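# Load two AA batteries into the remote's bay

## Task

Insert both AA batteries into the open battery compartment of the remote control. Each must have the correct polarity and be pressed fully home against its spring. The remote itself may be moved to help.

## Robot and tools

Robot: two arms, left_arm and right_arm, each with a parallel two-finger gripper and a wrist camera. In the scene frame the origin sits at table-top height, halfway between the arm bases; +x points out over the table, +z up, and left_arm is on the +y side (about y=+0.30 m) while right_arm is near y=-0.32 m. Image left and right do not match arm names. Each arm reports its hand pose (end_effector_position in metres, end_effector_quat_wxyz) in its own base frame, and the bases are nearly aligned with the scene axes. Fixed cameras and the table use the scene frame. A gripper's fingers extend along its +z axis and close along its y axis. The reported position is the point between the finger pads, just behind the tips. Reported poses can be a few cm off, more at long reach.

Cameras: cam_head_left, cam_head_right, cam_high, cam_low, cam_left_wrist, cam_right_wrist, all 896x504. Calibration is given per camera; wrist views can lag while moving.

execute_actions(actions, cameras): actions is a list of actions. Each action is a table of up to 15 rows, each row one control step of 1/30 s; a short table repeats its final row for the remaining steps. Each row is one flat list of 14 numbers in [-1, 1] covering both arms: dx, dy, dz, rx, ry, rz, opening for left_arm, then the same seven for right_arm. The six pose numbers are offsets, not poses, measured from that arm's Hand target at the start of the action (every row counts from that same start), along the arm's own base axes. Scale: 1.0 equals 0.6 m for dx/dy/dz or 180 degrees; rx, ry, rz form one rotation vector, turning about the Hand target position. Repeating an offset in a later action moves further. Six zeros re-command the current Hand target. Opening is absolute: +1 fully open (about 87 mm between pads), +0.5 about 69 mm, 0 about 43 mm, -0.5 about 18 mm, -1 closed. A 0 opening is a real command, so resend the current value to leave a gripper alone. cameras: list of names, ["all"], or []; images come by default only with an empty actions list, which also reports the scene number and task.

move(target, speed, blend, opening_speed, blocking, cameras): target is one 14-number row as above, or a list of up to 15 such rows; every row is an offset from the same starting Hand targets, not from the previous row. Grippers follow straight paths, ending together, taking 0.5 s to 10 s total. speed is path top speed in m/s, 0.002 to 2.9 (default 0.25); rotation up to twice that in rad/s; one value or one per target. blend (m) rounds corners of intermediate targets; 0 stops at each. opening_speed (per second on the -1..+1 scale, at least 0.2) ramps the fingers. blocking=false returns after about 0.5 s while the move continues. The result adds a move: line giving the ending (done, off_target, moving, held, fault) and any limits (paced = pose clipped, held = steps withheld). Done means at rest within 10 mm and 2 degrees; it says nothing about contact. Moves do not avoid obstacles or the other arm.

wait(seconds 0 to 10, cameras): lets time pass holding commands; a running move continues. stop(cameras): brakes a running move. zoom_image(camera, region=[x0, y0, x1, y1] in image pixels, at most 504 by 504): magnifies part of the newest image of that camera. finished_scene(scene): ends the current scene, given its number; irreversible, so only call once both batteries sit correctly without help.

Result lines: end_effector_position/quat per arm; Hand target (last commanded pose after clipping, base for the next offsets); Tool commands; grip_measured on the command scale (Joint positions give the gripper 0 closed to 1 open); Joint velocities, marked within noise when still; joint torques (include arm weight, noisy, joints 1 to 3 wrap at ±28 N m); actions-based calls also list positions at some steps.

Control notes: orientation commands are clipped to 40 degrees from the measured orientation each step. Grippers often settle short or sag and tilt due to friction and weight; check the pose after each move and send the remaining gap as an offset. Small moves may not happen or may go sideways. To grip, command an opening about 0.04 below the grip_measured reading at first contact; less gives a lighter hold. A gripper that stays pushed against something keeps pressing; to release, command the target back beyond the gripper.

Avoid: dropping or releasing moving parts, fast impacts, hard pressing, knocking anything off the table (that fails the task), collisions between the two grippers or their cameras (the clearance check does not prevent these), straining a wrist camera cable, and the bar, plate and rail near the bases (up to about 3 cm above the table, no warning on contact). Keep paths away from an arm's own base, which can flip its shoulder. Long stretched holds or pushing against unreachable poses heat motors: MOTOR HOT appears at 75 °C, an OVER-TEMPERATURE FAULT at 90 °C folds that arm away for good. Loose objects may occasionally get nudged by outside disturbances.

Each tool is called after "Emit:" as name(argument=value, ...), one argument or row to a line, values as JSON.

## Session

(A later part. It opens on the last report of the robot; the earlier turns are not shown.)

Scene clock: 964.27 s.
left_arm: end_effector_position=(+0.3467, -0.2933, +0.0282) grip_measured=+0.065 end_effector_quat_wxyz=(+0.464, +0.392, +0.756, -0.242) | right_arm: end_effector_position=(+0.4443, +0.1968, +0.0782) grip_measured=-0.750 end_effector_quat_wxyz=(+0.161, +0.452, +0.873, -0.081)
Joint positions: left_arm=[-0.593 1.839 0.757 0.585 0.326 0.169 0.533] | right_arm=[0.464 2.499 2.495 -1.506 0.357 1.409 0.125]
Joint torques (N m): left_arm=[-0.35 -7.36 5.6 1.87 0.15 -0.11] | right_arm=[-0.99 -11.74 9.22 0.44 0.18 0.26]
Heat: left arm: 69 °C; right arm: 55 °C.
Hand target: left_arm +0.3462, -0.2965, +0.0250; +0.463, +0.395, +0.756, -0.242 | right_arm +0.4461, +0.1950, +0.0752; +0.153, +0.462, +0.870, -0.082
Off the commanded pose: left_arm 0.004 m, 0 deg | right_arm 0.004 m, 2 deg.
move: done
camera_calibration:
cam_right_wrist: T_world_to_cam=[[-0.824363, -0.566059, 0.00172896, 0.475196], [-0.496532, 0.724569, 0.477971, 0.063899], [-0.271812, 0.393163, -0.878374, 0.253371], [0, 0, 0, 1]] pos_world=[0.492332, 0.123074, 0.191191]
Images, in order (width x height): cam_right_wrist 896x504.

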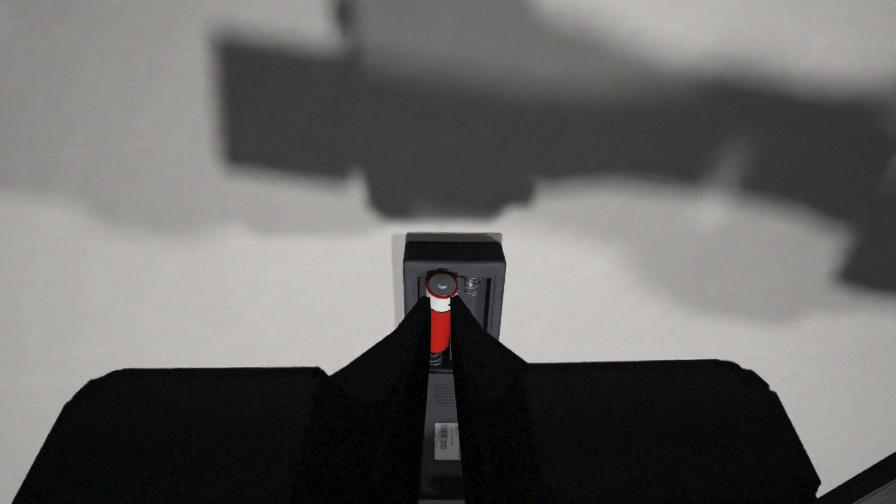

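Emit:
move(
  target=[0,0,0,0,0,0,0.0, 0,0,-0.062,0,0,0,-0.75],
  speed=0.08,
  cameras=["cam_right_wrist","cam_low"],
)

Emit:
zoom_image(
  camera="cam_right_wrist",
  region=[350, 240, 530, 450],
)

Emit:
zoom_image(
  camera="cam_low",
  region=[430, 215, 530, 275],
)

Scene clock: 970.73 s.
left_arm: end_effector_position=(+0.3467, -0.2933, +0.0282) grip_measured=+0.065 end_effector_quat_wxyz=(+0.464, +0.392, +0.756, -0.242) | right_arm: end_effector_position=(+0.4434, +0.1966, +0.0328) grip_measured=-0.750 end_effector_quat_wxyz=(+0.152, +0.451, +0.875, -0.092)
Joint positions: left_arm=[-0.593 1.839 0.757 0.585 0.326 0.169 0.533] | right_arm=[0.464 2.499 2.314 -1.354 0.356 1.41 0.125]
Joint torques (N m): left_arm=[-0.54 -7.73 5.64 1.92 0.17 -0.04] | right_arm=[-1.03 -15.25 5.78 0.65 0.19 0.25]
Heat: left arm: 69 °C; right arm: 58 °C.
Hand target: left_arm +0.3462, -0.2965, +0.0250; +0.463, +0.395, +0.756, -0.242 | right_arm +0.4461, +0.1950, +0.0380; +0.153, +0.462, +0.870, -0.082
Off the commanded pose: left_arm 0.004 m, 0 deg | right_arm 0.006 m, 2 deg.
move: done
camera_calibration:
cam_right_wrist: T_world_to_cam=[[-0.82451, -0.564997, 0.0309927, 0.473339], [-0.482765, 0.730965, 0.482315, 0.0778326], [-0.295161, 0.382711, -0.87545, 0.225738], [0, 0, 0, 1]] pos_world=[0.494477, 0.12415, 0.145412]
Images, in order (width x height): cam_low 896x504, cam_right_wrist 896x504.

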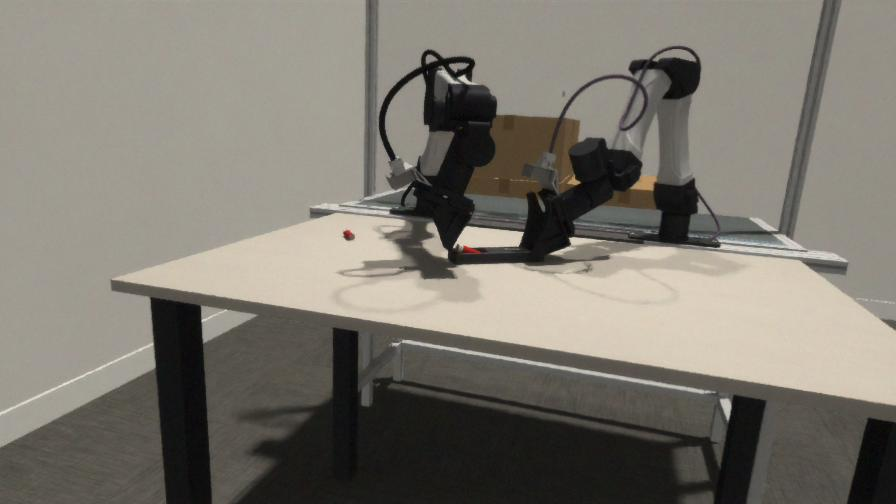

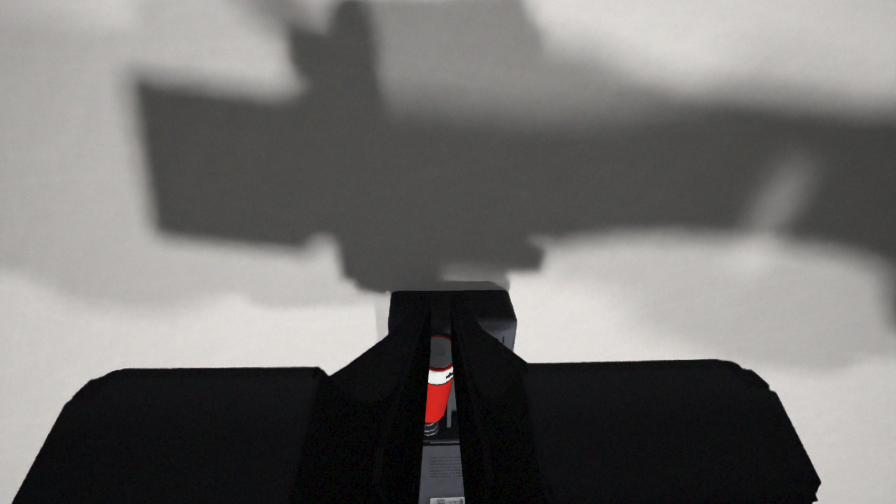

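Scaled by 2.400.

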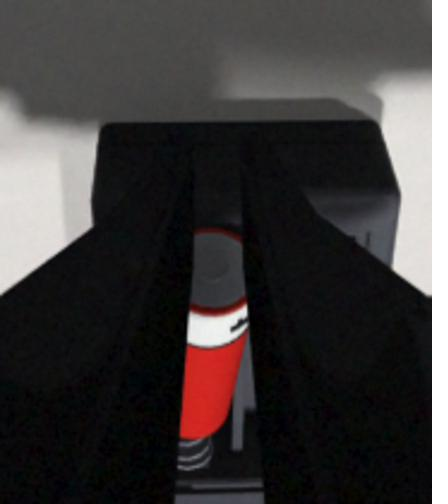

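Scaled by 5.040.

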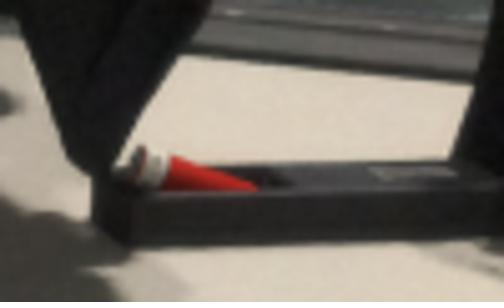

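Emit:
move(
  target=[0,0,0,0,0,0,0.0, 0,0,0.0075,0,0,0,-0.75],
  speed=0.05,
)

Scene clock: 973.47 s.
left_arm: end_effector_position=(+0.3467, -0.2933, +0.0282) grip_measured=+0.065 end_effector_quat_wxyz=(+0.464, +0.392, +0.756, -0.242) | right_arm: end_effector_position=(+0.4435, +0.1966, +0.0328) grip_measured=-0.750 end_effector_quat_wxyz=(+0.152, +0.451, +0.875, -0.092)
Joint positions: left_arm=[-0.593 1.839 0.757 0.585 0.326 0.169 0.533] | right_arm=[0.464 2.499 2.314 -1.354 0.356 1.41 0.125]
Joint torques (N m): left_arm=[-0.39 -7.16 5.45 1.93 0.13 -0.04] | right_arm=[-1.02 -15.27 7.43 0.47 0.2 0.25]
Heat: left arm: 69 °C; right arm: 60 °C.
Hand target: left_arm +0.3462, -0.2965, +0.0250; +0.463, +0.395, +0.756, -0.242 | right_arm +0.4461, +0.1950, +0.0425; +0.153, +0.462, +0.870, -0.082
Off the commanded pose: left_arm 0.004 m, 0 deg | right_arm 0.010 m, 2 deg.
move: done

Emit:
move(
  target=[0,0,0,0,0,0,0.0, 0,0,0.0083,0,0,0,-0.75],
  speed=0.05,
)

Scene clock: 976.00 s.
left_arm: end_effector_position=(+0.3467, -0.2933, +0.0282) grip_measured=+0.065 end_effector_quat_wxyz=(+0.464, +0.392, +0.756, -0.242) | right_arm: end_effector_position=(+0.4413, +0.1956, +0.0328) grip_measured=-0.750 end_effector_quat_wxyz=(+0.149, +0.450, +0.875, -0.096)
Joint positions: left_arm=[-0.593 1.839 0.757 0.585 0.326 0.169 0.533] | right_arm=[0.464 2.499 2.314 -1.364 0.356 1.41 0.125]
Joint torques (N m): left_arm=[-0.39 -7.53 5.34 1.94 0.12 -0.09] | right_arm=[-1.03 -15.27 9.35 0.36 0.19 0.24]
Heat: left arm: 69 °C; right arm: 62 °C.
Hand target: left_arm +0.3462, -0.2965, +0.0250; +0.463, +0.395, +0.756, -0.242 | right_arm +0.4461, +0.1950, +0.0475; +0.153, +0.462, +0.870, -0.082
Off the commanded pose: left_arm 0.004 m, 0 deg | right_arm 0.015 m, 2 deg.
move: off_target (right_arm)

Emit:
move(
  target=[
    [0,0,0,0,0,0,0.0, 0,0,0.035,0,0,0,-0.75],
    [0,0,0,0,0,0,0.0, 0,0,-0.025,0,0,0,-0.75],
  ],
  speed=[0.06,0.03],
)

Scene clock: 983.43 s.
left_arm: end_effector_position=(+0.3467, -0.2933, +0.0282) grip_measured=+0.065 end_effector_quat_wxyz=(+0.464, +0.392, +0.756, -0.242) | right_arm: end_effector_position=(+0.4432, +0.1966, +0.0265) grip_measured=-0.750 end_effector_quat_wxyz=(+0.151, +0.451, +0.875, -0.093)
Joint positions: left_arm=[-0.593 1.839 0.757 0.585 0.326 0.169 0.533] | right_arm=[0.464 2.499 2.289 -1.331 0.356 1.41 0.125]
Joint torques (N m): left_arm=[-0.53 -7.43 5.3 1.93 0.17 -0.12] | right_arm=[-1.02 -15.45 5.76 0.65 0.2 0.25]
Heat: left arm: 69 °C; right arm: 66 °C.
Hand target: left_arm +0.3462, -0.2965, +0.0250; +0.463, +0.395, +0.756, -0.242 | right_arm +0.4460, +0.1950, +0.0325; +0.153, +0.462, +0.870, -0.082
Off the commanded pose: left_arm 0.004 m, 0 deg | right_arm 0.007 m, 2 deg.
move: done

Emit:
move(
  target=[0,0,0,0,0,0,0.0, 0,0,0.07,0,0,0,-0.75],
  speed=0.08,
)

Emit:
move(
  target=[0,0,0,0,0,0,0.0, 0,0,-0.065,0,0,0,-0.75],
  speed=0.04,
)

Scene clock: 987.93 s.
left_arm: end_effector_position=(+0.3467, -0.2933, +0.0282) grip_measured=+0.065 end_effector_quat_wxyz=(+0.464, +0.392, +0.756, -0.242) | right_arm: end_effector_position=(+0.4441, +0.1971, +0.0769) grip_measured=-0.750 end_effector_quat_wxyz=(+0.160, +0.453, +0.873, -0.081)
Joint positions: left_arm=[-0.593 1.839 0.757 0.585 0.326 0.169 0.533] | right_arm=[0.464 2.499 2.49 -1.502 0.356 1.41 0.125]
Joint torques (N m): left_arm=[-0.38 -7.3 5.52 1.97 0.13 -0.09] | right_arm=[-1.03 -11.82 9.24 0.4 0.2 0.24]
Heat: left arm: 69 °C; right arm: 68 °C.
Hand target: left_arm +0.3462, -0.2965, +0.0250; +0.463, +0.395, +0.756, -0.242 | right_arm +0.4461, +0.1950, +0.0745; +0.153, +0.462, +0.870, -0.082
Off the commanded pose: left_arm 0.004 m, 0 deg | right_arm 0.004 m, 1 deg.
move: done

Scene clock: 989.53 s.
left_arm: end_effector_position=(+0.3467, -0.2933, +0.0282) grip_measured=+0.065 end_effector_quat_wxyz=(+0.464, +0.392, +0.756, -0.242) | right_arm: end_effector_position=(+0.4433, +0.1967, +0.0299) grip_measured=-0.750 end_effector_quat_wxyz=(+0.151, +0.451, +0.875, -0.092)
Joint positions: left_arm=[-0.593 1.839 0.757 0.585 0.326 0.169 0.533] | right_arm=[0.464 2.499 2.303 -1.344 0.356 1.41 0.125]
Joint torques (N m): left_arm=[-0.49 -7.27 5.26 1.89 0.06 -0.09] | right_arm=[-1.03 -15.34 5.75 0.61 0.2 0.25]
Heat: left arm: 69 °C; right arm: 69 °C.
Hand target: left_arm +0.3462, -0.2965, +0.0250; +0.463, +0.395, +0.756, -0.242 | right_arm +0.4461, +0.1950, +0.0355; +0.153, +0.462, +0.870, -0.082
Off the commanded pose: left_arm 0.004 m, 0 deg | right_arm 0.006 m, 2 deg.
move: done

Emit:
move(
  target=[
    [0,0,0,0,0,0,0.0, 0,0,0.045,0,0,0,-0.75],
  ],
  speed=0.08,
)

Emit:
move(
  target=[0,0,0,0,0,0,0.0, 0,0,-0.0325,0,0,0,-0.75],
  speed=0.04,
  cameras=["cam_low"],
)

Emit:
zoom_image(
  camera="cam_low",
  region=[430, 215, 530, 275],
)

Scene clock: 994.07 s.
left_arm: end_effector_position=(+0.3467, -0.2933, +0.0282) grip_measured=+0.065 end_effector_quat_wxyz=(+0.464, +0.392, +0.756, -0.242) | right_arm: end_effector_position=(+0.4426, +0.1964, +0.0548) grip_measured=-0.750 end_effector_quat_wxyz=(+0.153, +0.451, +0.875, -0.090)
Joint positions: left_arm=[-0.593 1.839 0.757 0.585 0.326 0.169 0.533] | right_arm=[0.464 2.499 2.402 -1.436 0.356 1.41 0.125]
Joint torques (N m): left_arm=[-0.68 -7.16 5.46 1.93 0.1 -0.12] | right_arm=[-1.05 -13.79 9.37 0.37 0.2 0.25]
Heat: left arm: 69 °C; right arm: 70 °C.
Hand target: left_arm +0.3462, -0.2965, +0.0250; +0.463, +0.395, +0.756, -0.242 | right_arm +0.4460, +0.1950, +0.0625; +0.153, +0.462, +0.870, -0.082
Off the commanded pose: left_arm 0.004 m, 0 deg | right_arm 0.008 m, 2 deg.
move: done

Scene clock: 995.20 s.
left_arm: end_effector_position=(+0.3467, -0.2933, +0.0282) grip_measured=+0.065 end_effector_quat_wxyz=(+0.464, +0.392, +0.756, -0.242) | right_arm: end_effector_position=(+0.4435, +0.1968, +0.0390) grip_measured=-0.750 end_effector_quat_wxyz=(+0.152, +0.451, +0.875, -0.091)
Joint positions: left_arm=[-0.593 1.839 0.757 0.585 0.326 0.169 0.533] | right_arm=[0.464 2.499 2.338 -1.376 0.356 1.41 0.125]
Joint torques (N m): left_arm=[-0.46 -7.09 5.55 1.88 0.09 -0.13] | right_arm=[-1.05 -15.02 5.72 0.65 0.2 0.25]
Heat: left arm: 69 °C; right arm: 71 °C.
Hand target: left_arm +0.3462, -0.2965, +0.0250; +0.463, +0.395, +0.756, -0.242 | right_arm +0.4461, +0.1950, +0.0430; +0.153, +0.462, +0.870, -0.082
Off the commanded pose: left_arm 0.004 m, 0 deg | right_arm 0.005 m, 2 deg.
move: done
Images, in order (width x height): cam_low 896x504.

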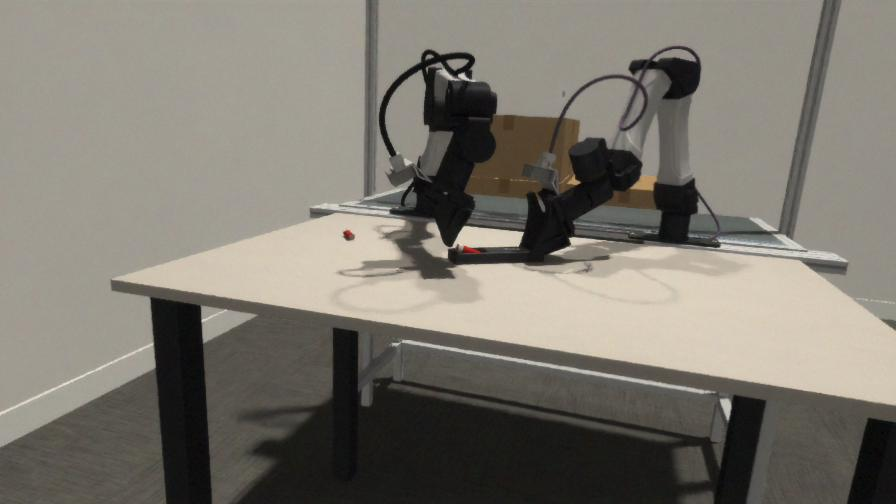

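Scaled by 5.040.

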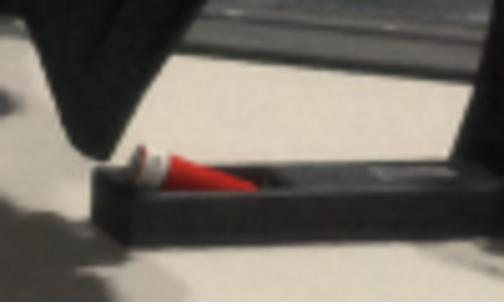

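Emit:
move(
  target=[
    [0,0,0,0,0,0,0.0, -0.01,-0.02,0.08,0.03,0.02,0,-1.0],
    [0,0,0,0,0,0,0.0, -0.1018,0.135,0.0617,0.0921,0.0621,0,-1.0],
  ],
  speed=0.15,
  blend=[0.02,0],
)

Emit:
move(
  target=[0,0,0,0,0,0,0.0, 0,0,-0.055,0,0,0,-1.0],
  speed=0.05,
  cameras=["cam_right_wrist","cam_low"],
)

Scene clock: 1022.40 s.
left_arm: end_effector_position=(+0.3467, -0.2933, +0.0282) grip_measured=+0.065 end_effector_quat_wxyz=(+0.464, +0.392, +0.756, -0.242) | right_arm: end_effector_position=(+0.3872, +0.2741, +0.0738) grip_measured=-0.975 end_effector_quat_wxyz=(+0.003, +0.464, +0.886, -0.007)
Joint positions: left_arm=[-0.593 1.839 0.757 0.585 0.326 0.169 0.533] | right_arm=[0.533 2.499 2.466 -1.547 0.012 1.497 0.012]
Joint torques (N m): left_arm=[-0.61 -7.45 5.53 1.93 0.14 -0.03] | right_arm=[-0.02 -15.1 5.56 0.44 -0.02 0.26]
Heat: left arm: 69 °C; right arm: 77 °C. Fold the right arm in close to its base, or ease its load, before you think long.
Hand target: left_arm +0.3462, -0.2965, +0.0250; +0.463, +0.395, +0.756, -0.242 | right_arm +0.3850, +0.2760, +0.0800; +0.000, +0.469, +0.883, +0.000
Off the commanded pose: left_arm 0.004 m, 0 deg | right_arm 0.007 m, 1 deg.
MOTOR HOT: joint 2 (shoulder) of the right arm reports 77 °C; the controller's stop level is 90 °C. To cool a motor, set the load down, stop pushing, or move to a pose that needs little force.
move: done

Scene clock: 1023.73 s.
left_arm: end_effector_position=(+0.3467, -0.2933, +0.0282) grip_measured=+0.065 end_effector_quat_wxyz=(+0.464, +0.392, +0.756, -0.242) | right_arm: end_effector_position=(+0.3833, +0.2720, +0.0317) grip_measured=-0.975 end_effector_quat_wxyz=(-0.006, +0.464, +0.886, -0.020)
Joint positions: left_arm=[-0.593 1.839 0.757 0.585 0.326 0.169 0.533] | right_arm=[0.533 2.485 2.272 -1.397 0.011 1.497 0.012]
Joint torques (N m): left_arm=[-0.57 -7.2 5.33 1.92 0.14 -0.11] | right_arm=[-0.01 -17.01 5.7 0.48 -0.03 0.26]
Heat: left arm: 69 °C; right arm: 78 °C. Fold the right arm in close to its base, or ease its load, before you think long.
Hand target: left_arm +0.3462, -0.2965, +0.0250; +0.463, +0.395, +0.756, -0.242 | right_arm +0.3850, +0.2761, +0.0471; +0.000, +0.469, +0.883, +0.000
Off the commanded pose: left_arm 0.004 m, 0 deg | right_arm 0.016 m, 2 deg.
MOTOR HOT: still on. Joint 2 (shoulder) of the right arm reports 78 °C.
move: off_target (right_arm)
camera_calibration:
cam_right_wrist: T_world_to_cam=[[-0.826902, -0.560007, 0.05123, 0.465288], [-0.337236, 0.566729, 0.751725, -0.0254313], [-0.450005, 0.604327, -0.657484, 0.170365], [0, 0, 0, 1]] pos_world=[0.452836, 0.172021, 0.107293]
Images, in order (width x height): cam_low 896x504, cam_right_wrist 896x504.

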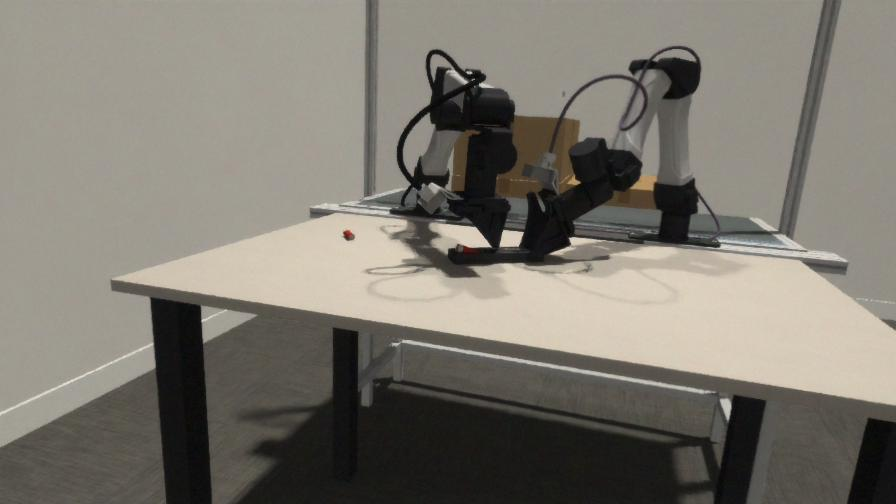

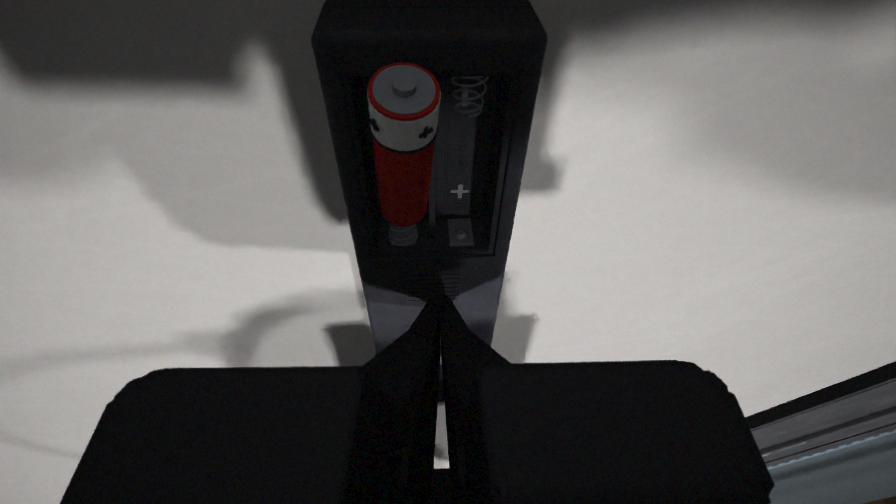

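Emit:
move(
  target=[
    [0,0,0,0,0,0,0.0, 0,0,0.1,0,0,0,-1.0],
    [0,0,0,0,0,0,0.0, -0.3083,-0.4602,0.2548,-0.1622,-0.3055,0.2811,-1.0],
  ],
  speed=0.2,
  blend=[0.02, 0],
)

Scene clock: 1059.77 s.
left_arm: end_effector_position=(+0.3467, -0.2933, +0.0282) grip_measured=+0.065 end_effector_quat_wxyz=(+0.464, +0.392, +0.756, -0.242) | right_arm: end_effector_position=(+0.1999, -0.0003, +0.2039) grip_measured=-0.975 end_effector_quat_wxyz=(+0.503, +0.004, +0.864, -0.001)
Joint positions: left_arm=[-0.593 1.839 0.757 0.585 0.326 0.169 0.533] | right_arm=[0.007 0.481 0.772 -0.807 0.012 0.01 0.012]
Joint torques (N m): left_arm=[-0.43 -7.27 5.52 1.93 0.1 -0.05] | right_arm=[-0.88 1.13 6.34 2.28 -0.09 0.02]
Heat: left arm: 69 °C; right arm: 75 °C. Fold the right arm in close to its base, or ease its load, before you think long.
Hand target: left_arm +0.3462, -0.2965, +0.0250; +0.463, +0.395, +0.756, -0.242 | right_arm +0.2000, -0.0001, +0.2000; +0.500, +0.000, +0.866, +0.000
Off the commanded pose: left_arm 0.004 m, 0 deg | right_arm 0.004 m, 1 deg.
MOTOR HOT: still on. Joint 2 (shoulder) of the right arm reports 75 °C.
move: done

Emit:
wait(
  seconds=10,
)

Emit:
wait(
  seconds=10,
  cameras=["cam_head_left", "cam_left_wrist"],
)

Scene clock: 1085.60 s.
left_arm: end_effector_position=(+0.3467, -0.2933, +0.0282) grip_measured=+0.065 end_effector_quat_wxyz=(+0.464, +0.392, +0.756, -0.242) | right_arm: end_effector_position=(+0.1999, -0.0003, +0.2039) grip_measured=-0.975 end_effector_quat_wxyz=(+0.503, +0.004, +0.864, -0.001)
Joint positions: left_arm=[-0.593 1.839 0.757 0.585 0.326 0.169 0.533] | right_arm=[0.007 0.481 0.772 -0.807 0.012 0.009 0.012]
Joint torques (N m): left_arm=[-0.55 -7.28 5.44 1.9 0.11 -0.08] | right_arm=[-0.88 1.13 6.32 2.28 -0.12 0.02]
Heat: left arm: 69 °C; right arm: 63 °C.
Hand target: left_arm +0.3462, -0.2965, +0.0250; +0.463, +0.395, +0.756, -0.242 | right_arm +0.2000, -0.0001, +0.2000; +0.500, +0.000, +0.866, +0.000
Tool commands: left_gripper/opening=+0.0 right_gripper/opening=-1.0
Off the commanded pose: left_arm 0.004 m, 0 deg | right_arm 0.004 m, 1 deg.
MOTOR HOT: cleared for the motors of the right arm.
wait: 10.00 s; at rest from the start

Scene clock: 1095.60 s.
left_arm: end_effector_position=(+0.3467, -0.2933, +0.0282) grip_measured=+0.065 end_effector_quat_wxyz=(+0.464, +0.392, +0.756, -0.242) | right_arm: end_effector_position=(+0.1999, -0.0003, +0.2039) grip_measured=-0.975 end_effector_quat_wxyz=(+0.503, +0.004, +0.864, -0.001)
Joint positions: left_arm=[-0.593 1.839 0.757 0.585 0.326 0.169 0.533] | right_arm=[0.007 0.481 0.772 -0.807 0.012 0.009 0.012]
Joint torques (N m): left_arm=[-0.31 -7.25 5.52 1.93 0.09 -0.07] | right_arm=[-0.85 1.13 6.35 2.29 -0.11 0.01]
Heat: left arm: 69 °C; right arm: 60 °C.
Hand target: left_arm +0.3462, -0.2965, +0.0250; +0.463, +0.395, +0.756, -0.242 | right_arm +0.2000, -0.0001, +0.2000; +0.500, +0.000, +0.866, +0.000
Tool commands: left_gripper/opening=+0.0 right_gripper/opening=-1.0
Off the commanded pose: left_arm 0.004 m, 0 deg | right_arm 0.004 m, 1 deg.
wait: 10.00 s; at rest by 0.17 s
camera_calibration:
cam_left_wrist: T_world_to_cam=[[-0.818115, -0.575052, -0.00197032, 0.113469], [-0.558567, 0.795468, -0.235017, 0.456438], [0.136714, -0.19117, -0.971989, 0.0686181], [0, 0, 0, 1]] pos_world=[0.338401, -0.284714, 0.17419]
Images, in order (width x height): cam_head_left 896x504, cam_left_wrist 896x504.

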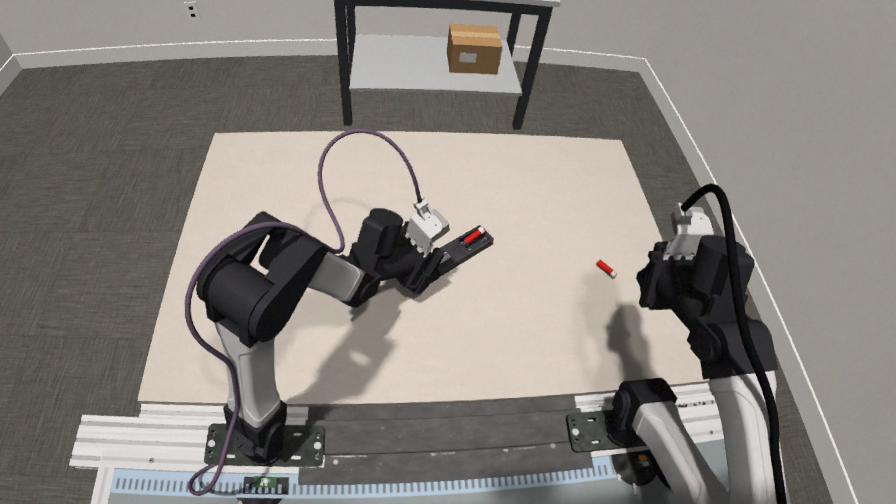

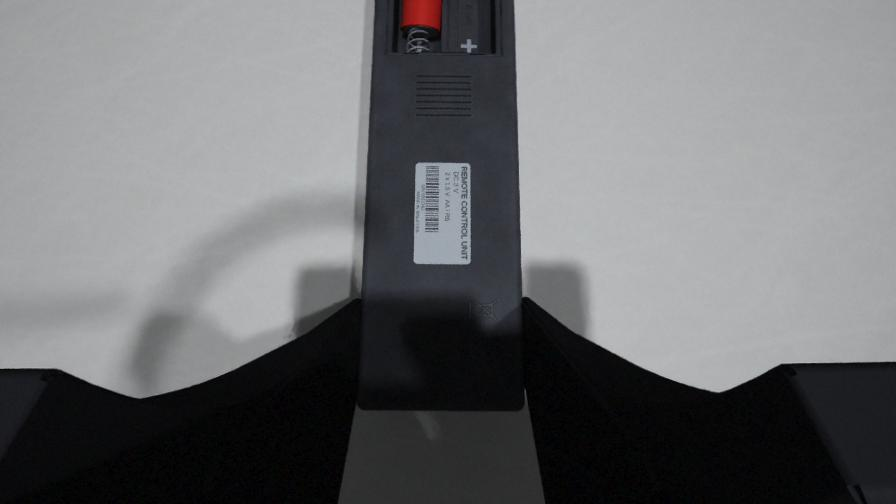

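Emit:
move(
  target=[0,0,0,0,0,0,0.0, 0.41,0.325,-0.208,0.1085,0.2040,-0.2980,-0.75],
  speed=0.25,
  cameras=["cam_right_wrist"],
)

Scene clock: 1101.67 s.
left_arm: end_effector_position=(+0.3467, -0.2933, +0.0282) grip_measured=+0.065 end_effector_quat_wxyz=(+0.464, +0.392, +0.756, -0.242) | right_arm: end_effector_position=(+0.4443, +0.1966, +0.0780) grip_measured=-0.750 end_effector_quat_wxyz=(+0.161, +0.453, +0.873, -0.081)
Joint positions: left_arm=[-0.593 1.839 0.757 0.585 0.326 0.169 0.533] | right_arm=[0.464 2.497 2.491 -1.503 0.357 1.409 0.125]
Joint torques (N m): left_arm=[-0.58 -7.21 5.59 1.95 0.11 -0.11] | right_arm=[-1.02 -11.71 9.22 0.41 0.18 0.25]
Heat: left arm: 69 °C; right arm: 59 °C.
Hand target: left_arm +0.3462, -0.2965, +0.0250; +0.463, +0.395, +0.756, -0.242 | right_arm +0.4461, +0.1950, +0.0751; +0.153, +0.462, +0.870, -0.081
Off the commanded pose: left_arm 0.004 m, 0 deg | right_arm 0.004 m, 1 deg.
move: done
camera_calibration:
cam_right_wrist: T_world_to_cam=[[-0.82483, -0.565379, 0.00126478, 0.475263], [-0.496147, 0.724896, 0.477874, 0.0639528], [-0.271097, 0.393537, -0.878427, 0.253013], [0, 0, 0, 1]] pos_world=[0.492332, 0.122774, 0.191091]
Images, in order (width x height): cam_right_wrist 896x504.

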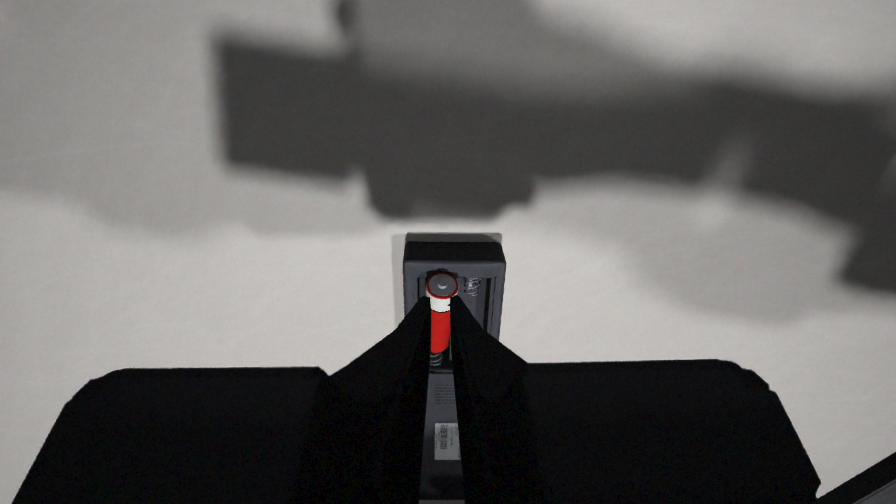

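Emit:
move(
  target=[
    [0,0,0,0,0,0,0.0, 0,0,-0.021,0,0,0,-0.75],
    [0,0,0,0,0,0,0.0, 0,0,-0.0535,0,0,0,-0.75],
  ],
  speed=0.05,
  cameras=["cam_right_wrist"],
)

Scene clock: 1107.67 s.
left_arm: end_effector_position=(+0.3467, -0.2933, +0.0282) grip_measured=+0.065 end_effector_quat_wxyz=(+0.464, +0.392, +0.756, -0.242) | right_arm: end_effector_position=(+0.4436, +0.1965, +0.0393) grip_measured=-0.750 end_effector_quat_wxyz=(+0.153, +0.451, +0.874, -0.091)
Joint positions: left_arm=[-0.593 1.839 0.757 0.585 0.326 0.169 0.533] | right_arm=[0.464 2.497 2.336 -1.375 0.356 1.41 0.125]
Joint torques (N m): left_arm=[-0.39 -7.27 5.44 1.88 0.15 -0.12] | right_arm=[-1.01 -14.95 5.76 0.64 0.19 0.26]
Heat: left arm: 69 °C; right arm: 60 °C.
Hand target: left_arm +0.3462, -0.2965, +0.0250; +0.463, +0.395, +0.756, -0.242 | right_arm +0.4460, +0.1950, +0.0430; +0.153, +0.462, +0.870, -0.081
Off the commanded pose: left_arm 0.004 m, 0 deg | right_arm 0.005 m, 2 deg.
move: done
camera_calibration:
cam_right_wrist: T_world_to_cam=[[-0.825012, -0.564445, 0.02753, 0.473515], [-0.483732, 0.730548, 0.481978, 0.0754025], [-0.292162, 0.384321, -0.875751, 0.229846], [0, 0, 0, 1]] pos_world=[0.494282, 0.123853, 0.15191]
Images, in order (width x height): cam_right_wrist 896x504.

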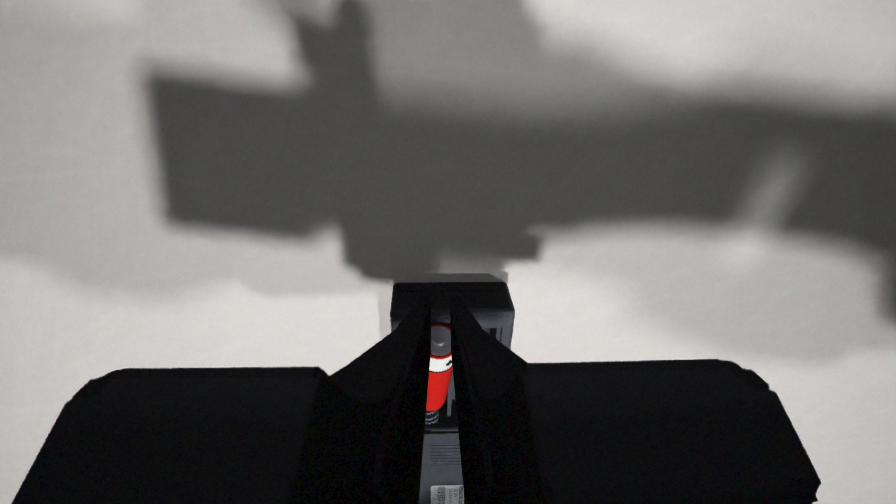

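Emit:
move(
  target=[0,0,0,0,0,0,0.0, -0.0112,0.0166,0,0,0,0,-0.75],
  speed=0.05,
)

Emit:
move(
  target=[0,0,0,0,0,0,0.0, -0.0093,0.0138,0,0,0,0,-0.75],
  speed=0.05,
  cameras=["cam_right_wrist"],
)

Scene clock: 1112.27 s.
left_arm: end_effector_position=(+0.3467, -0.2933, +0.0282) grip_measured=+0.065 end_effector_quat_wxyz=(+0.464, +0.392, +0.756, -0.242) | right_arm: end_effector_position=(+0.4404, +0.2000, +0.0364) grip_measured=-0.750 end_effector_quat_wxyz=(+0.151, +0.457, +0.871, -0.093)
Joint positions: left_arm=[-0.593 1.839 0.757 0.585 0.326 0.169 0.533] | right_arm=[0.473 2.497 2.325 -1.374 0.356 1.435 0.125]
Joint torques (N m): left_arm=[-0.69 -7.28 5.31 1.92 0.16 -0.12] | right_arm=[0.47 -15.5 5.76 0.58 0.2 0.28]
Heat: left arm: 69 °C; right arm: 61 °C.
Hand target: left_arm +0.3462, -0.2965, +0.0250; +0.463, +0.395, +0.756, -0.242 | right_arm +0.4393, +0.2049, +0.0430; +0.153, +0.462, +0.870, -0.081
Off the commanded pose: left_arm 0.004 m, 0 deg | right_arm 0.008 m, 1 deg.
move: done

Scene clock: 1113.13 s.
left_arm: end_effector_position=(+0.3467, -0.2933, +0.0282) grip_measured=+0.065 end_effector_quat_wxyz=(+0.464, +0.392, +0.756, -0.242) | right_arm: end_effector_position=(+0.4374, +0.2088, +0.0364) grip_measured=-0.750 end_effector_quat_wxyz=(+0.153, +0.459, +0.871, -0.090)
Joint positions: left_arm=[-0.593 1.839 0.757 0.585 0.326 0.169 0.533] | right_arm=[0.492 2.497 2.325 -1.374 0.356 1.458 0.125]
Joint torques (N m): left_arm=[-0.49 -7.23 5.56 1.91 0.19 -0.07] | right_arm=[0.59 -15.77 5.26 0.53 0.21 0.25]
Heat: left arm: 69 °C; right arm: 62 °C.
Hand target: left_arm +0.3462, -0.2965, +0.0250; +0.463, +0.395, +0.756, -0.242 | right_arm +0.4338, +0.2131, +0.0430; +0.153, +0.462, +0.869, -0.081
Off the commanded pose: left_arm 0.004 m, 0 deg | right_arm 0.009 m, 1 deg.
move: done
camera_calibration:
cam_right_wrist: T_world_to_cam=[[-0.834301, -0.550887, 0.0215712, 0.47673], [-0.473885, 0.736581, 0.482578, 0.059266], [-0.281735, 0.392393, -0.875587, 0.214586], [0, 0, 0, 1]] pos_world=[0.486278, 0.134768, 0.149004]
Images, in order (width x height): cam_right_wrist 896x504.

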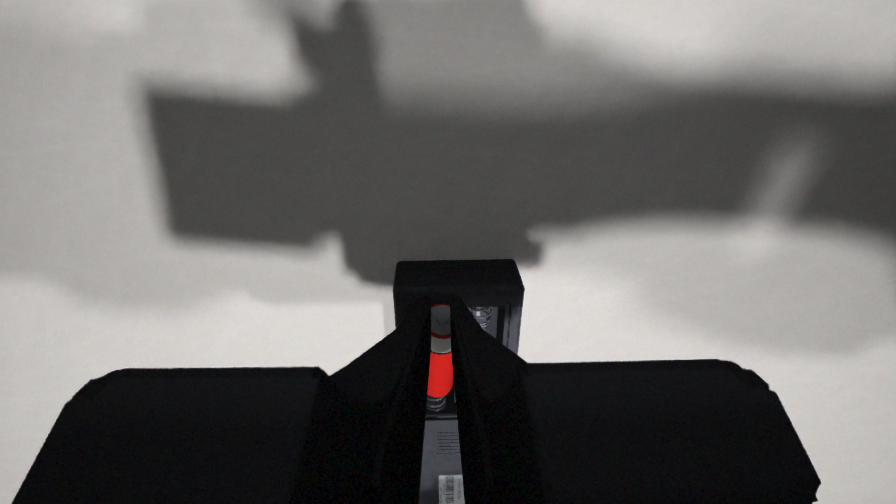

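Emit:
zoom_image(
  camera="cam_right_wrist",
  region=[370, 240, 540, 430],
)

Scaled by 2.653.

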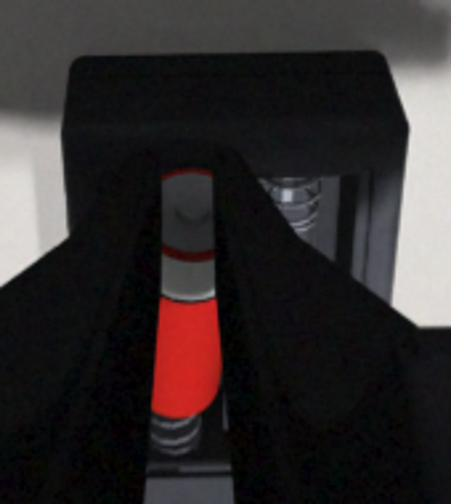

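Emit:
move(
  target=[0,0,0,0,0,0,0.0, -0.0093,0.0138,0,0,0,0,-0.75],
  speed=0.05,
)

Emit:
move(
  target=[0,0,0,0,0,0,0.0, -0.0093,0.0138,0,0,0,0,-0.75],
  speed=0.05,
  cameras=["cam_right_wrist"],
)

Scene clock: 1117.77 s.
left_arm: end_effector_position=(+0.3467, -0.2933, +0.0282) grip_measured=+0.065 end_effector_quat_wxyz=(+0.464, +0.392, +0.756, -0.242) | right_arm: end_effector_position=(+0.4367, +0.2099, +0.0355) grip_measured=-0.750 end_effector_quat_wxyz=(+0.160, +0.464, +0.866, -0.093)
Joint positions: left_arm=[-0.593 1.839 0.757 0.585 0.326 0.169 0.533] | right_arm=[0.5 2.497 2.32 -1.374 0.372 1.48 0.125]
Joint torques (N m): left_arm=[-0.64 -7.17 5.49 1.93 0.11 -0.06] | right_arm=[1.8 -15.92 5.41 0.45 0.05 0.24]
Heat: left arm: 69 °C; right arm: 63 °C.
Hand target: left_arm +0.3462, -0.2965, +0.0250; +0.463, +0.395, +0.756, -0.242 | right_arm +0.4281, +0.2215, +0.0430; +0.153, +0.462, +0.870, -0.081
Off the commanded pose: left_arm 0.004 m, 0 deg | right_arm 0.016 m, 2 deg.
move: off_target (right_arm)

Scene clock: 1118.57 s.
left_arm: end_effector_position=(+0.3467, -0.2933, +0.0282) grip_measured=+0.065 end_effector_quat_wxyz=(+0.464, +0.392, +0.756, -0.242) | right_arm: end_effector_position=(+0.4368, +0.2121, +0.0361) grip_measured=-0.750 end_effector_quat_wxyz=(+0.171, +0.467, +0.862, -0.097)
Joint positions: left_arm=[-0.593 1.839 0.757 0.585 0.326 0.169 0.533] | right_arm=[0.512 2.497 2.32 -1.374 0.395 1.5 0.125]
Joint torques (N m): left_arm=[-0.32 -7.42 5.53 1.89 0.13 -0.15] | right_arm=[2.55 -15.88 5.46 0.35 -0.17 0.27]
Heat: left arm: 69 °C; right arm: 64 °C.
Hand target: left_arm +0.3462, -0.2965, +0.0250; +0.463, +0.395, +0.756, -0.242 | right_arm +0.4226, +0.2297, +0.0430; +0.153, +0.462, +0.869, -0.081
Off the commanded pose: left_arm 0.004 m, 0 deg | right_arm 0.024 m, 3 deg.
move: off_target (right_arm)
camera_calibration:
cam_right_wrist: T_world_to_cam=[[-0.845636, -0.533587, 0.0135779, 0.479711], [-0.471815, 0.759151, 0.44842, 0.05223], [-0.249579, 0.372794, -0.89372, 0.203589], [0, 0, 0, 1]] pos_world=[0.481115, 0.14042, 0.152017]
Images, in order (width x height): cam_right_wrist 896x504.

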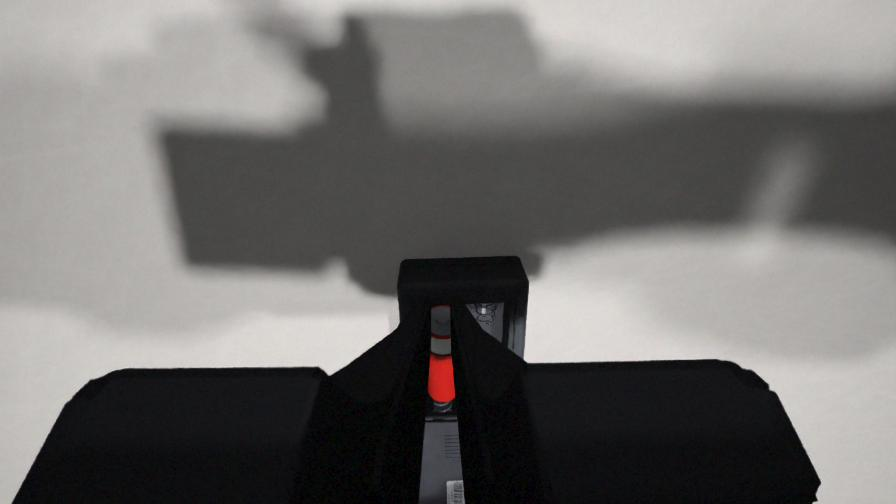

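Emit:
move(
  target=[0,0,0,0,0,0,0.0, -0.0093,0.0138,0,0,0,0,-0.75],
  speed=0.05,
)

Emit:
move(
  target=[0,0,0,0,0,0,0.0, -0.0093,0.0138,0,0,0,0,-0.75],
  speed=0.05,
  cameras=["cam_right_wrist"],
)

Scene clock: 1122.40 s.
left_arm: end_effector_position=(+0.3467, -0.2933, +0.0282) grip_measured=+0.065 end_effector_quat_wxyz=(+0.464, +0.392, +0.756, -0.242) | right_arm: end_effector_position=(+0.4358, +0.2137, +0.0368) grip_measured=-0.750 end_effector_quat_wxyz=(+0.181, +0.469, +0.859, -0.102)
Joint positions: left_arm=[-0.593 1.839 0.757 0.585 0.326 0.169 0.533] | right_arm=[0.525 2.497 2.32 -1.38 0.419 1.521 0.125]
Joint torques (N m): left_arm=[-0.73 -7.13 5.75 1.93 0.09 -0.14] | right_arm=[3.29 -15.79 5.68 0.3 -0.42 0.29]
Heat: left arm: 69 °C; right arm: 65 °C.
Hand target: left_arm +0.3462, -0.2965, +0.0250; +0.463, +0.395, +0.756, -0.242 | right_arm +0.4171, +0.2381, +0.0430; +0.153, +0.463, +0.869, -0.081
Off the commanded pose: left_arm 0.004 m, 0 deg | right_arm 0.031 m, 4 deg.
move: off_target (right_arm)

Scene clock: 1123.30 s.
left_arm: end_effector_position=(+0.3467, -0.2933, +0.0282) grip_measured=+0.065 end_effector_quat_wxyz=(+0.464, +0.392, +0.756, -0.242) | right_arm: end_effector_position=(+0.4342, +0.2149, +0.0377) grip_measured=-0.750 end_effector_quat_wxyz=(+0.191, +0.471, +0.854, -0.109)
Joint positions: left_arm=[-0.593 1.839 0.757 0.585 0.326 0.169 0.533] | right_arm=[0.537 2.497 2.32 -1.388 0.443 1.544 0.125]
Joint torques (N m): left_arm=[-0.65 -7.53 5.76 1.91 0.11 -0.06] | right_arm=[4.03 -15.66 5.98 0.25 -0.66 0.27]
Heat: left arm: 69 °C; right arm: 65 °C.
Hand target: left_arm +0.3462, -0.2965, +0.0250; +0.463, +0.395, +0.756, -0.242 | right_arm +0.4115, +0.2462, +0.0430; +0.153, +0.463, +0.869, -0.081
Off the commanded pose: left_arm 0.004 m, 0 deg | right_arm 0.039 m, 6 deg.
move: off_target (right_arm)
camera_calibration:
cam_right_wrist: T_world_to_cam=[[-0.853984, -0.520182, 0.0110915, 0.479856], [-0.471723, 0.783071, 0.405312, 0.0445978], [-0.219521, 0.340897, -0.914111, 0.197833], [0, 0, 0, 1]] pos_world=[0.474255, 0.147248, 0.157443]
Images, in order (width x height): cam_right_wrist 896x504.

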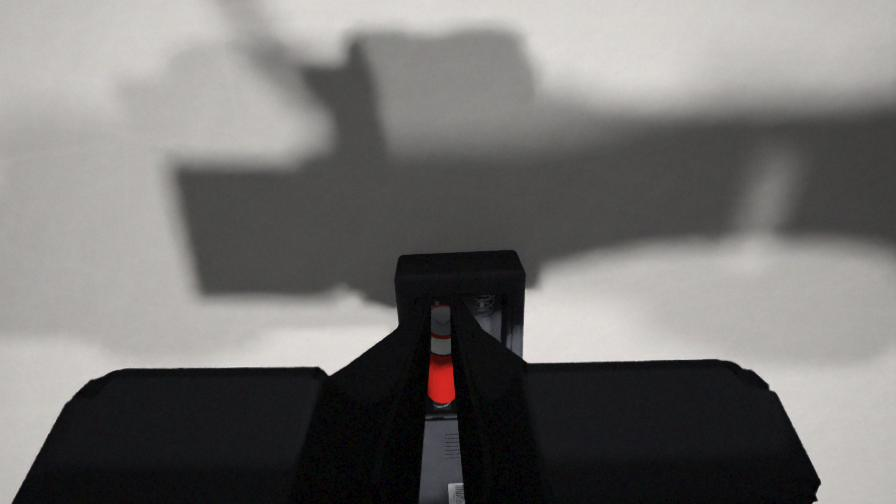

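Emit:
zoom_image(
  camera="cam_right_wrist",
  region=[370, 240, 540, 430],
)

Scaled by 2.653.

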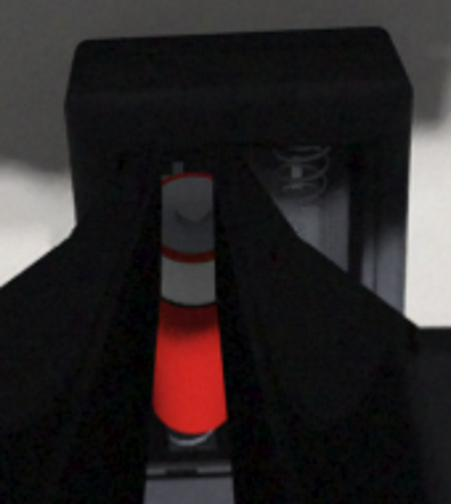

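Emit:
move(
  target=[0,0,0,0,0,0,0.0, -0.002,0.003,-0.012,0,0,0,-0.75],
  speed=0.05,
)

Emit:
move(
  target=[0,0,0,0,0,0,0.0, -0.001,0.0015,-0.010,0,0,0,-0.75],
  speed=0.05,
  cameras=["cam_right_wrist"],
)

Scene clock: 1132.93 s.
left_arm: end_effector_position=(+0.3467, -0.2933, +0.0282) grip_measured=+0.065 end_effector_quat_wxyz=(+0.464, +0.392, +0.756, -0.242) | right_arm: end_effector_position=(+0.4334, +0.2133, +0.0341) grip_measured=-0.750 end_effector_quat_wxyz=(+0.194, +0.473, +0.852, -0.114)
Joint positions: left_arm=[-0.593 1.839 0.757 0.585 0.326 0.169 0.533] | right_arm=[0.539 2.497 2.304 -1.381 0.453 1.553 0.125]
Joint torques (N m): left_arm=[-0.44 -7.17 5.44 1.98 0.13 -0.15] | right_arm=[4.33 -15.56 5.07 0.39 -0.77 0.22]
Heat: left arm: 70 °C; right arm: 68 °C.
Hand target: left_arm +0.3462, -0.2965, +0.0250; +0.463, +0.395, +0.756, -0.242 | right_arm +0.4102, +0.2481, +0.0358; +0.153, +0.462, +0.870, -0.081
Off the commanded pose: left_arm 0.004 m, 0 deg | right_arm 0.042 m, 6 deg.
move: off_target (right_arm)

Scene clock: 1133.73 s.
left_arm: end_effector_position=(+0.3467, -0.2933, +0.0282) grip_measured=+0.065 end_effector_quat_wxyz=(+0.464, +0.392, +0.756, -0.242) | right_arm: end_effector_position=(+0.4338, +0.2129, +0.0316) grip_measured=-0.750 end_effector_quat_wxyz=(+0.198, +0.473, +0.851, -0.114)
Joint positions: left_arm=[-0.593 1.839 0.757 0.585 0.326 0.169 0.533] | right_arm=[0.54 2.492 2.285 -1.364 0.46 1.555 0.125]
Joint torques (N m): left_arm=[-0.38 -7.38 5.45 1.93 0.12 -0.1] | right_arm=[4.4 -15.12 4.68 0.44 -0.85 0.23]
Heat: left arm: 70 °C; right arm: 68 °C.
Hand target: left_arm +0.3462, -0.2965, +0.0250; +0.463, +0.395, +0.756, -0.242 | right_arm +0.4096, +0.2491, +0.0299; +0.153, +0.462, +0.869, -0.081
Off the commanded pose: left_arm 0.004 m, 0 deg | right_arm 0.044 m, 7 deg.
move: off_target (right_arm)
camera_calibration:
cam_right_wrist: T_world_to_cam=[[-0.857829, -0.51378, 0.0126402, 0.478795], [-0.468987, 0.792625, 0.389611, 0.0456901], [-0.210193, 0.328291, -0.920893, 0.19178], [0, 0, 0, 1]] pos_world=[0.472463, 0.14682, 0.152756]
Images, in order (width x height): cam_right_wrist 896x504.

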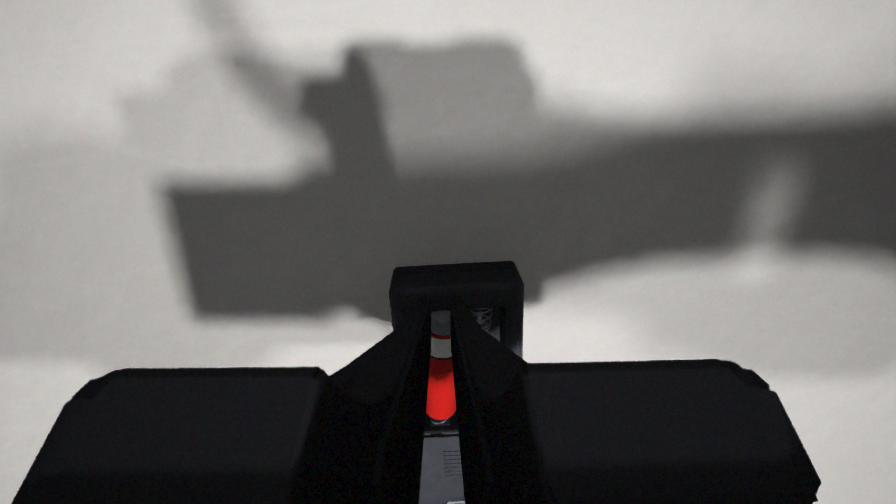

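Emit:
zoom_image(
  camera="cam_right_wrist",
  region=[370, 250, 540, 440],
)

Scaled by 2.653.

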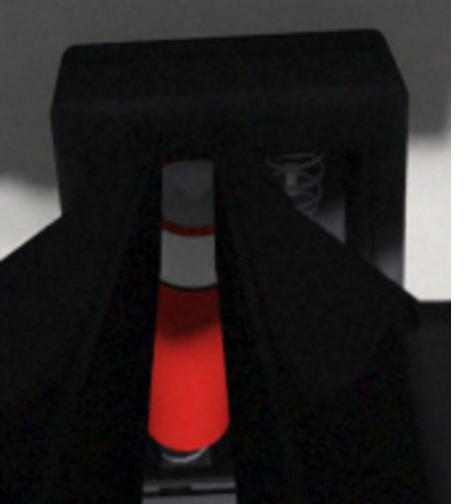

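Emit:
move(
  target=[
    [0,0,0,0,0,0,0.0, 0.0543,-0.081,0.003,0,0,0,-0.75],
    [0,0,0,0,0,0,0.0, 0.0543,-0.081,0.075,0,0,0,-0.75],
  ],
  speed=0.08,
  cameras=["cam_right_wrist","cam_head_right","cam_left_wrist"],
)

Scene clock: 1146.93 s.
left_arm: end_effector_position=(+0.3467, -0.2933, +0.0282) grip_measured=+0.065 end_effector_quat_wxyz=(+0.464, +0.392, +0.756, -0.242) | right_arm: end_effector_position=(+0.4419, +0.2008, +0.0789) grip_measured=-0.750 end_effector_quat_wxyz=(+0.162, +0.464, +0.867, -0.078)
Joint positions: left_arm=[-0.593 1.839 0.757 0.585 0.326 0.169 0.533] | right_arm=[0.473 2.489 2.48 -1.503 0.357 1.445 0.125]
Joint torques (N m): left_arm=[-0.24 -7.12 5.55 1.91 0.11 -0.12] | right_arm=[-0.58 -11.44 9.25 0.42 0.19 0.03]
Heat: left arm: 70 °C; right arm: 72 °C.
Hand target: left_arm +0.3462, -0.2965, +0.0250; +0.463, +0.395, +0.756, -0.242 | right_arm +0.4422, +0.2004, +0.0749; +0.153, +0.462, +0.869, -0.081
Off the commanded pose: left_arm 0.004 m, 0 deg | right_arm 0.004 m, 1 deg.
move: done
camera_calibration:
cam_left_wrist: T_world_to_cam=[[-0.818115, -0.575052, -0.00197032, 0.113469], [-0.558567, 0.795468, -0.235017, 0.456438], [0.136714, -0.19117, -0.971989, 0.0686181], [0, 0, 0, 1]] pos_world=[0.338401, -0.284714, 0.17419]
cam_right_wrist: T_world_to_cam=[[-0.838488, -0.544858, -0.00818146, 0.478208], [-0.48148, 0.733757, 0.479352, 0.0509405], [-0.255175, 0.40587, -0.877585, 0.241901], [0, 0, 0, 1]] pos_world=[0.487226, 0.124997, 0.191783]
Images, in order (width x height): cam_head_right 896x504, cam_left_wrist 896x504, cam_right_wrist 896x504.

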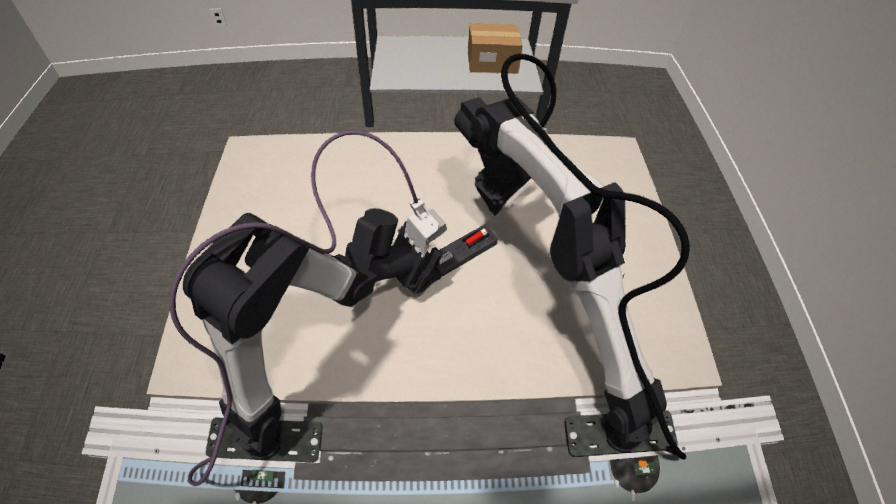

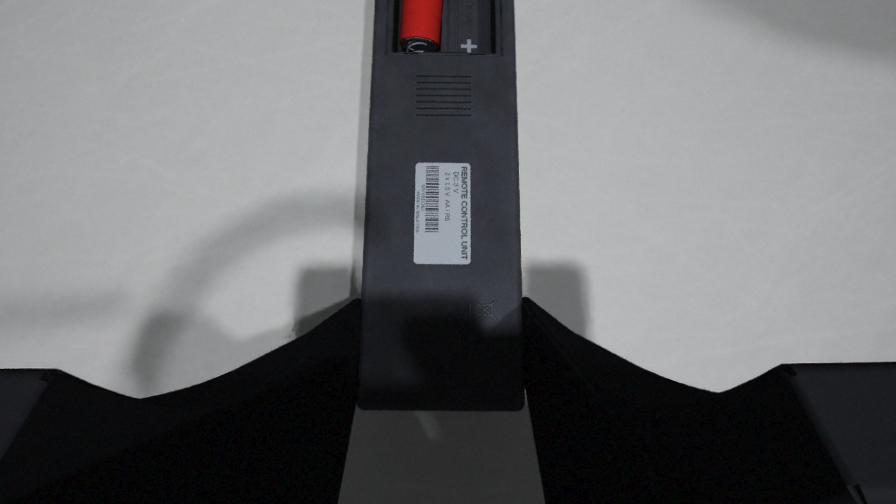

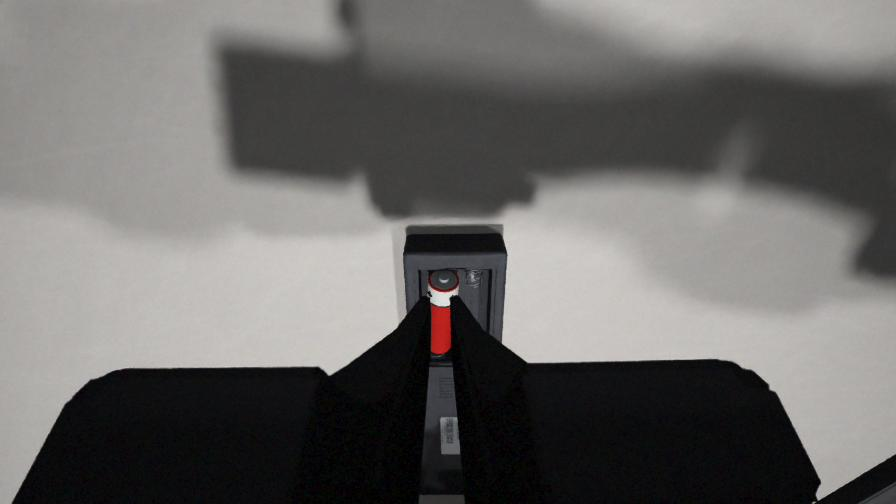

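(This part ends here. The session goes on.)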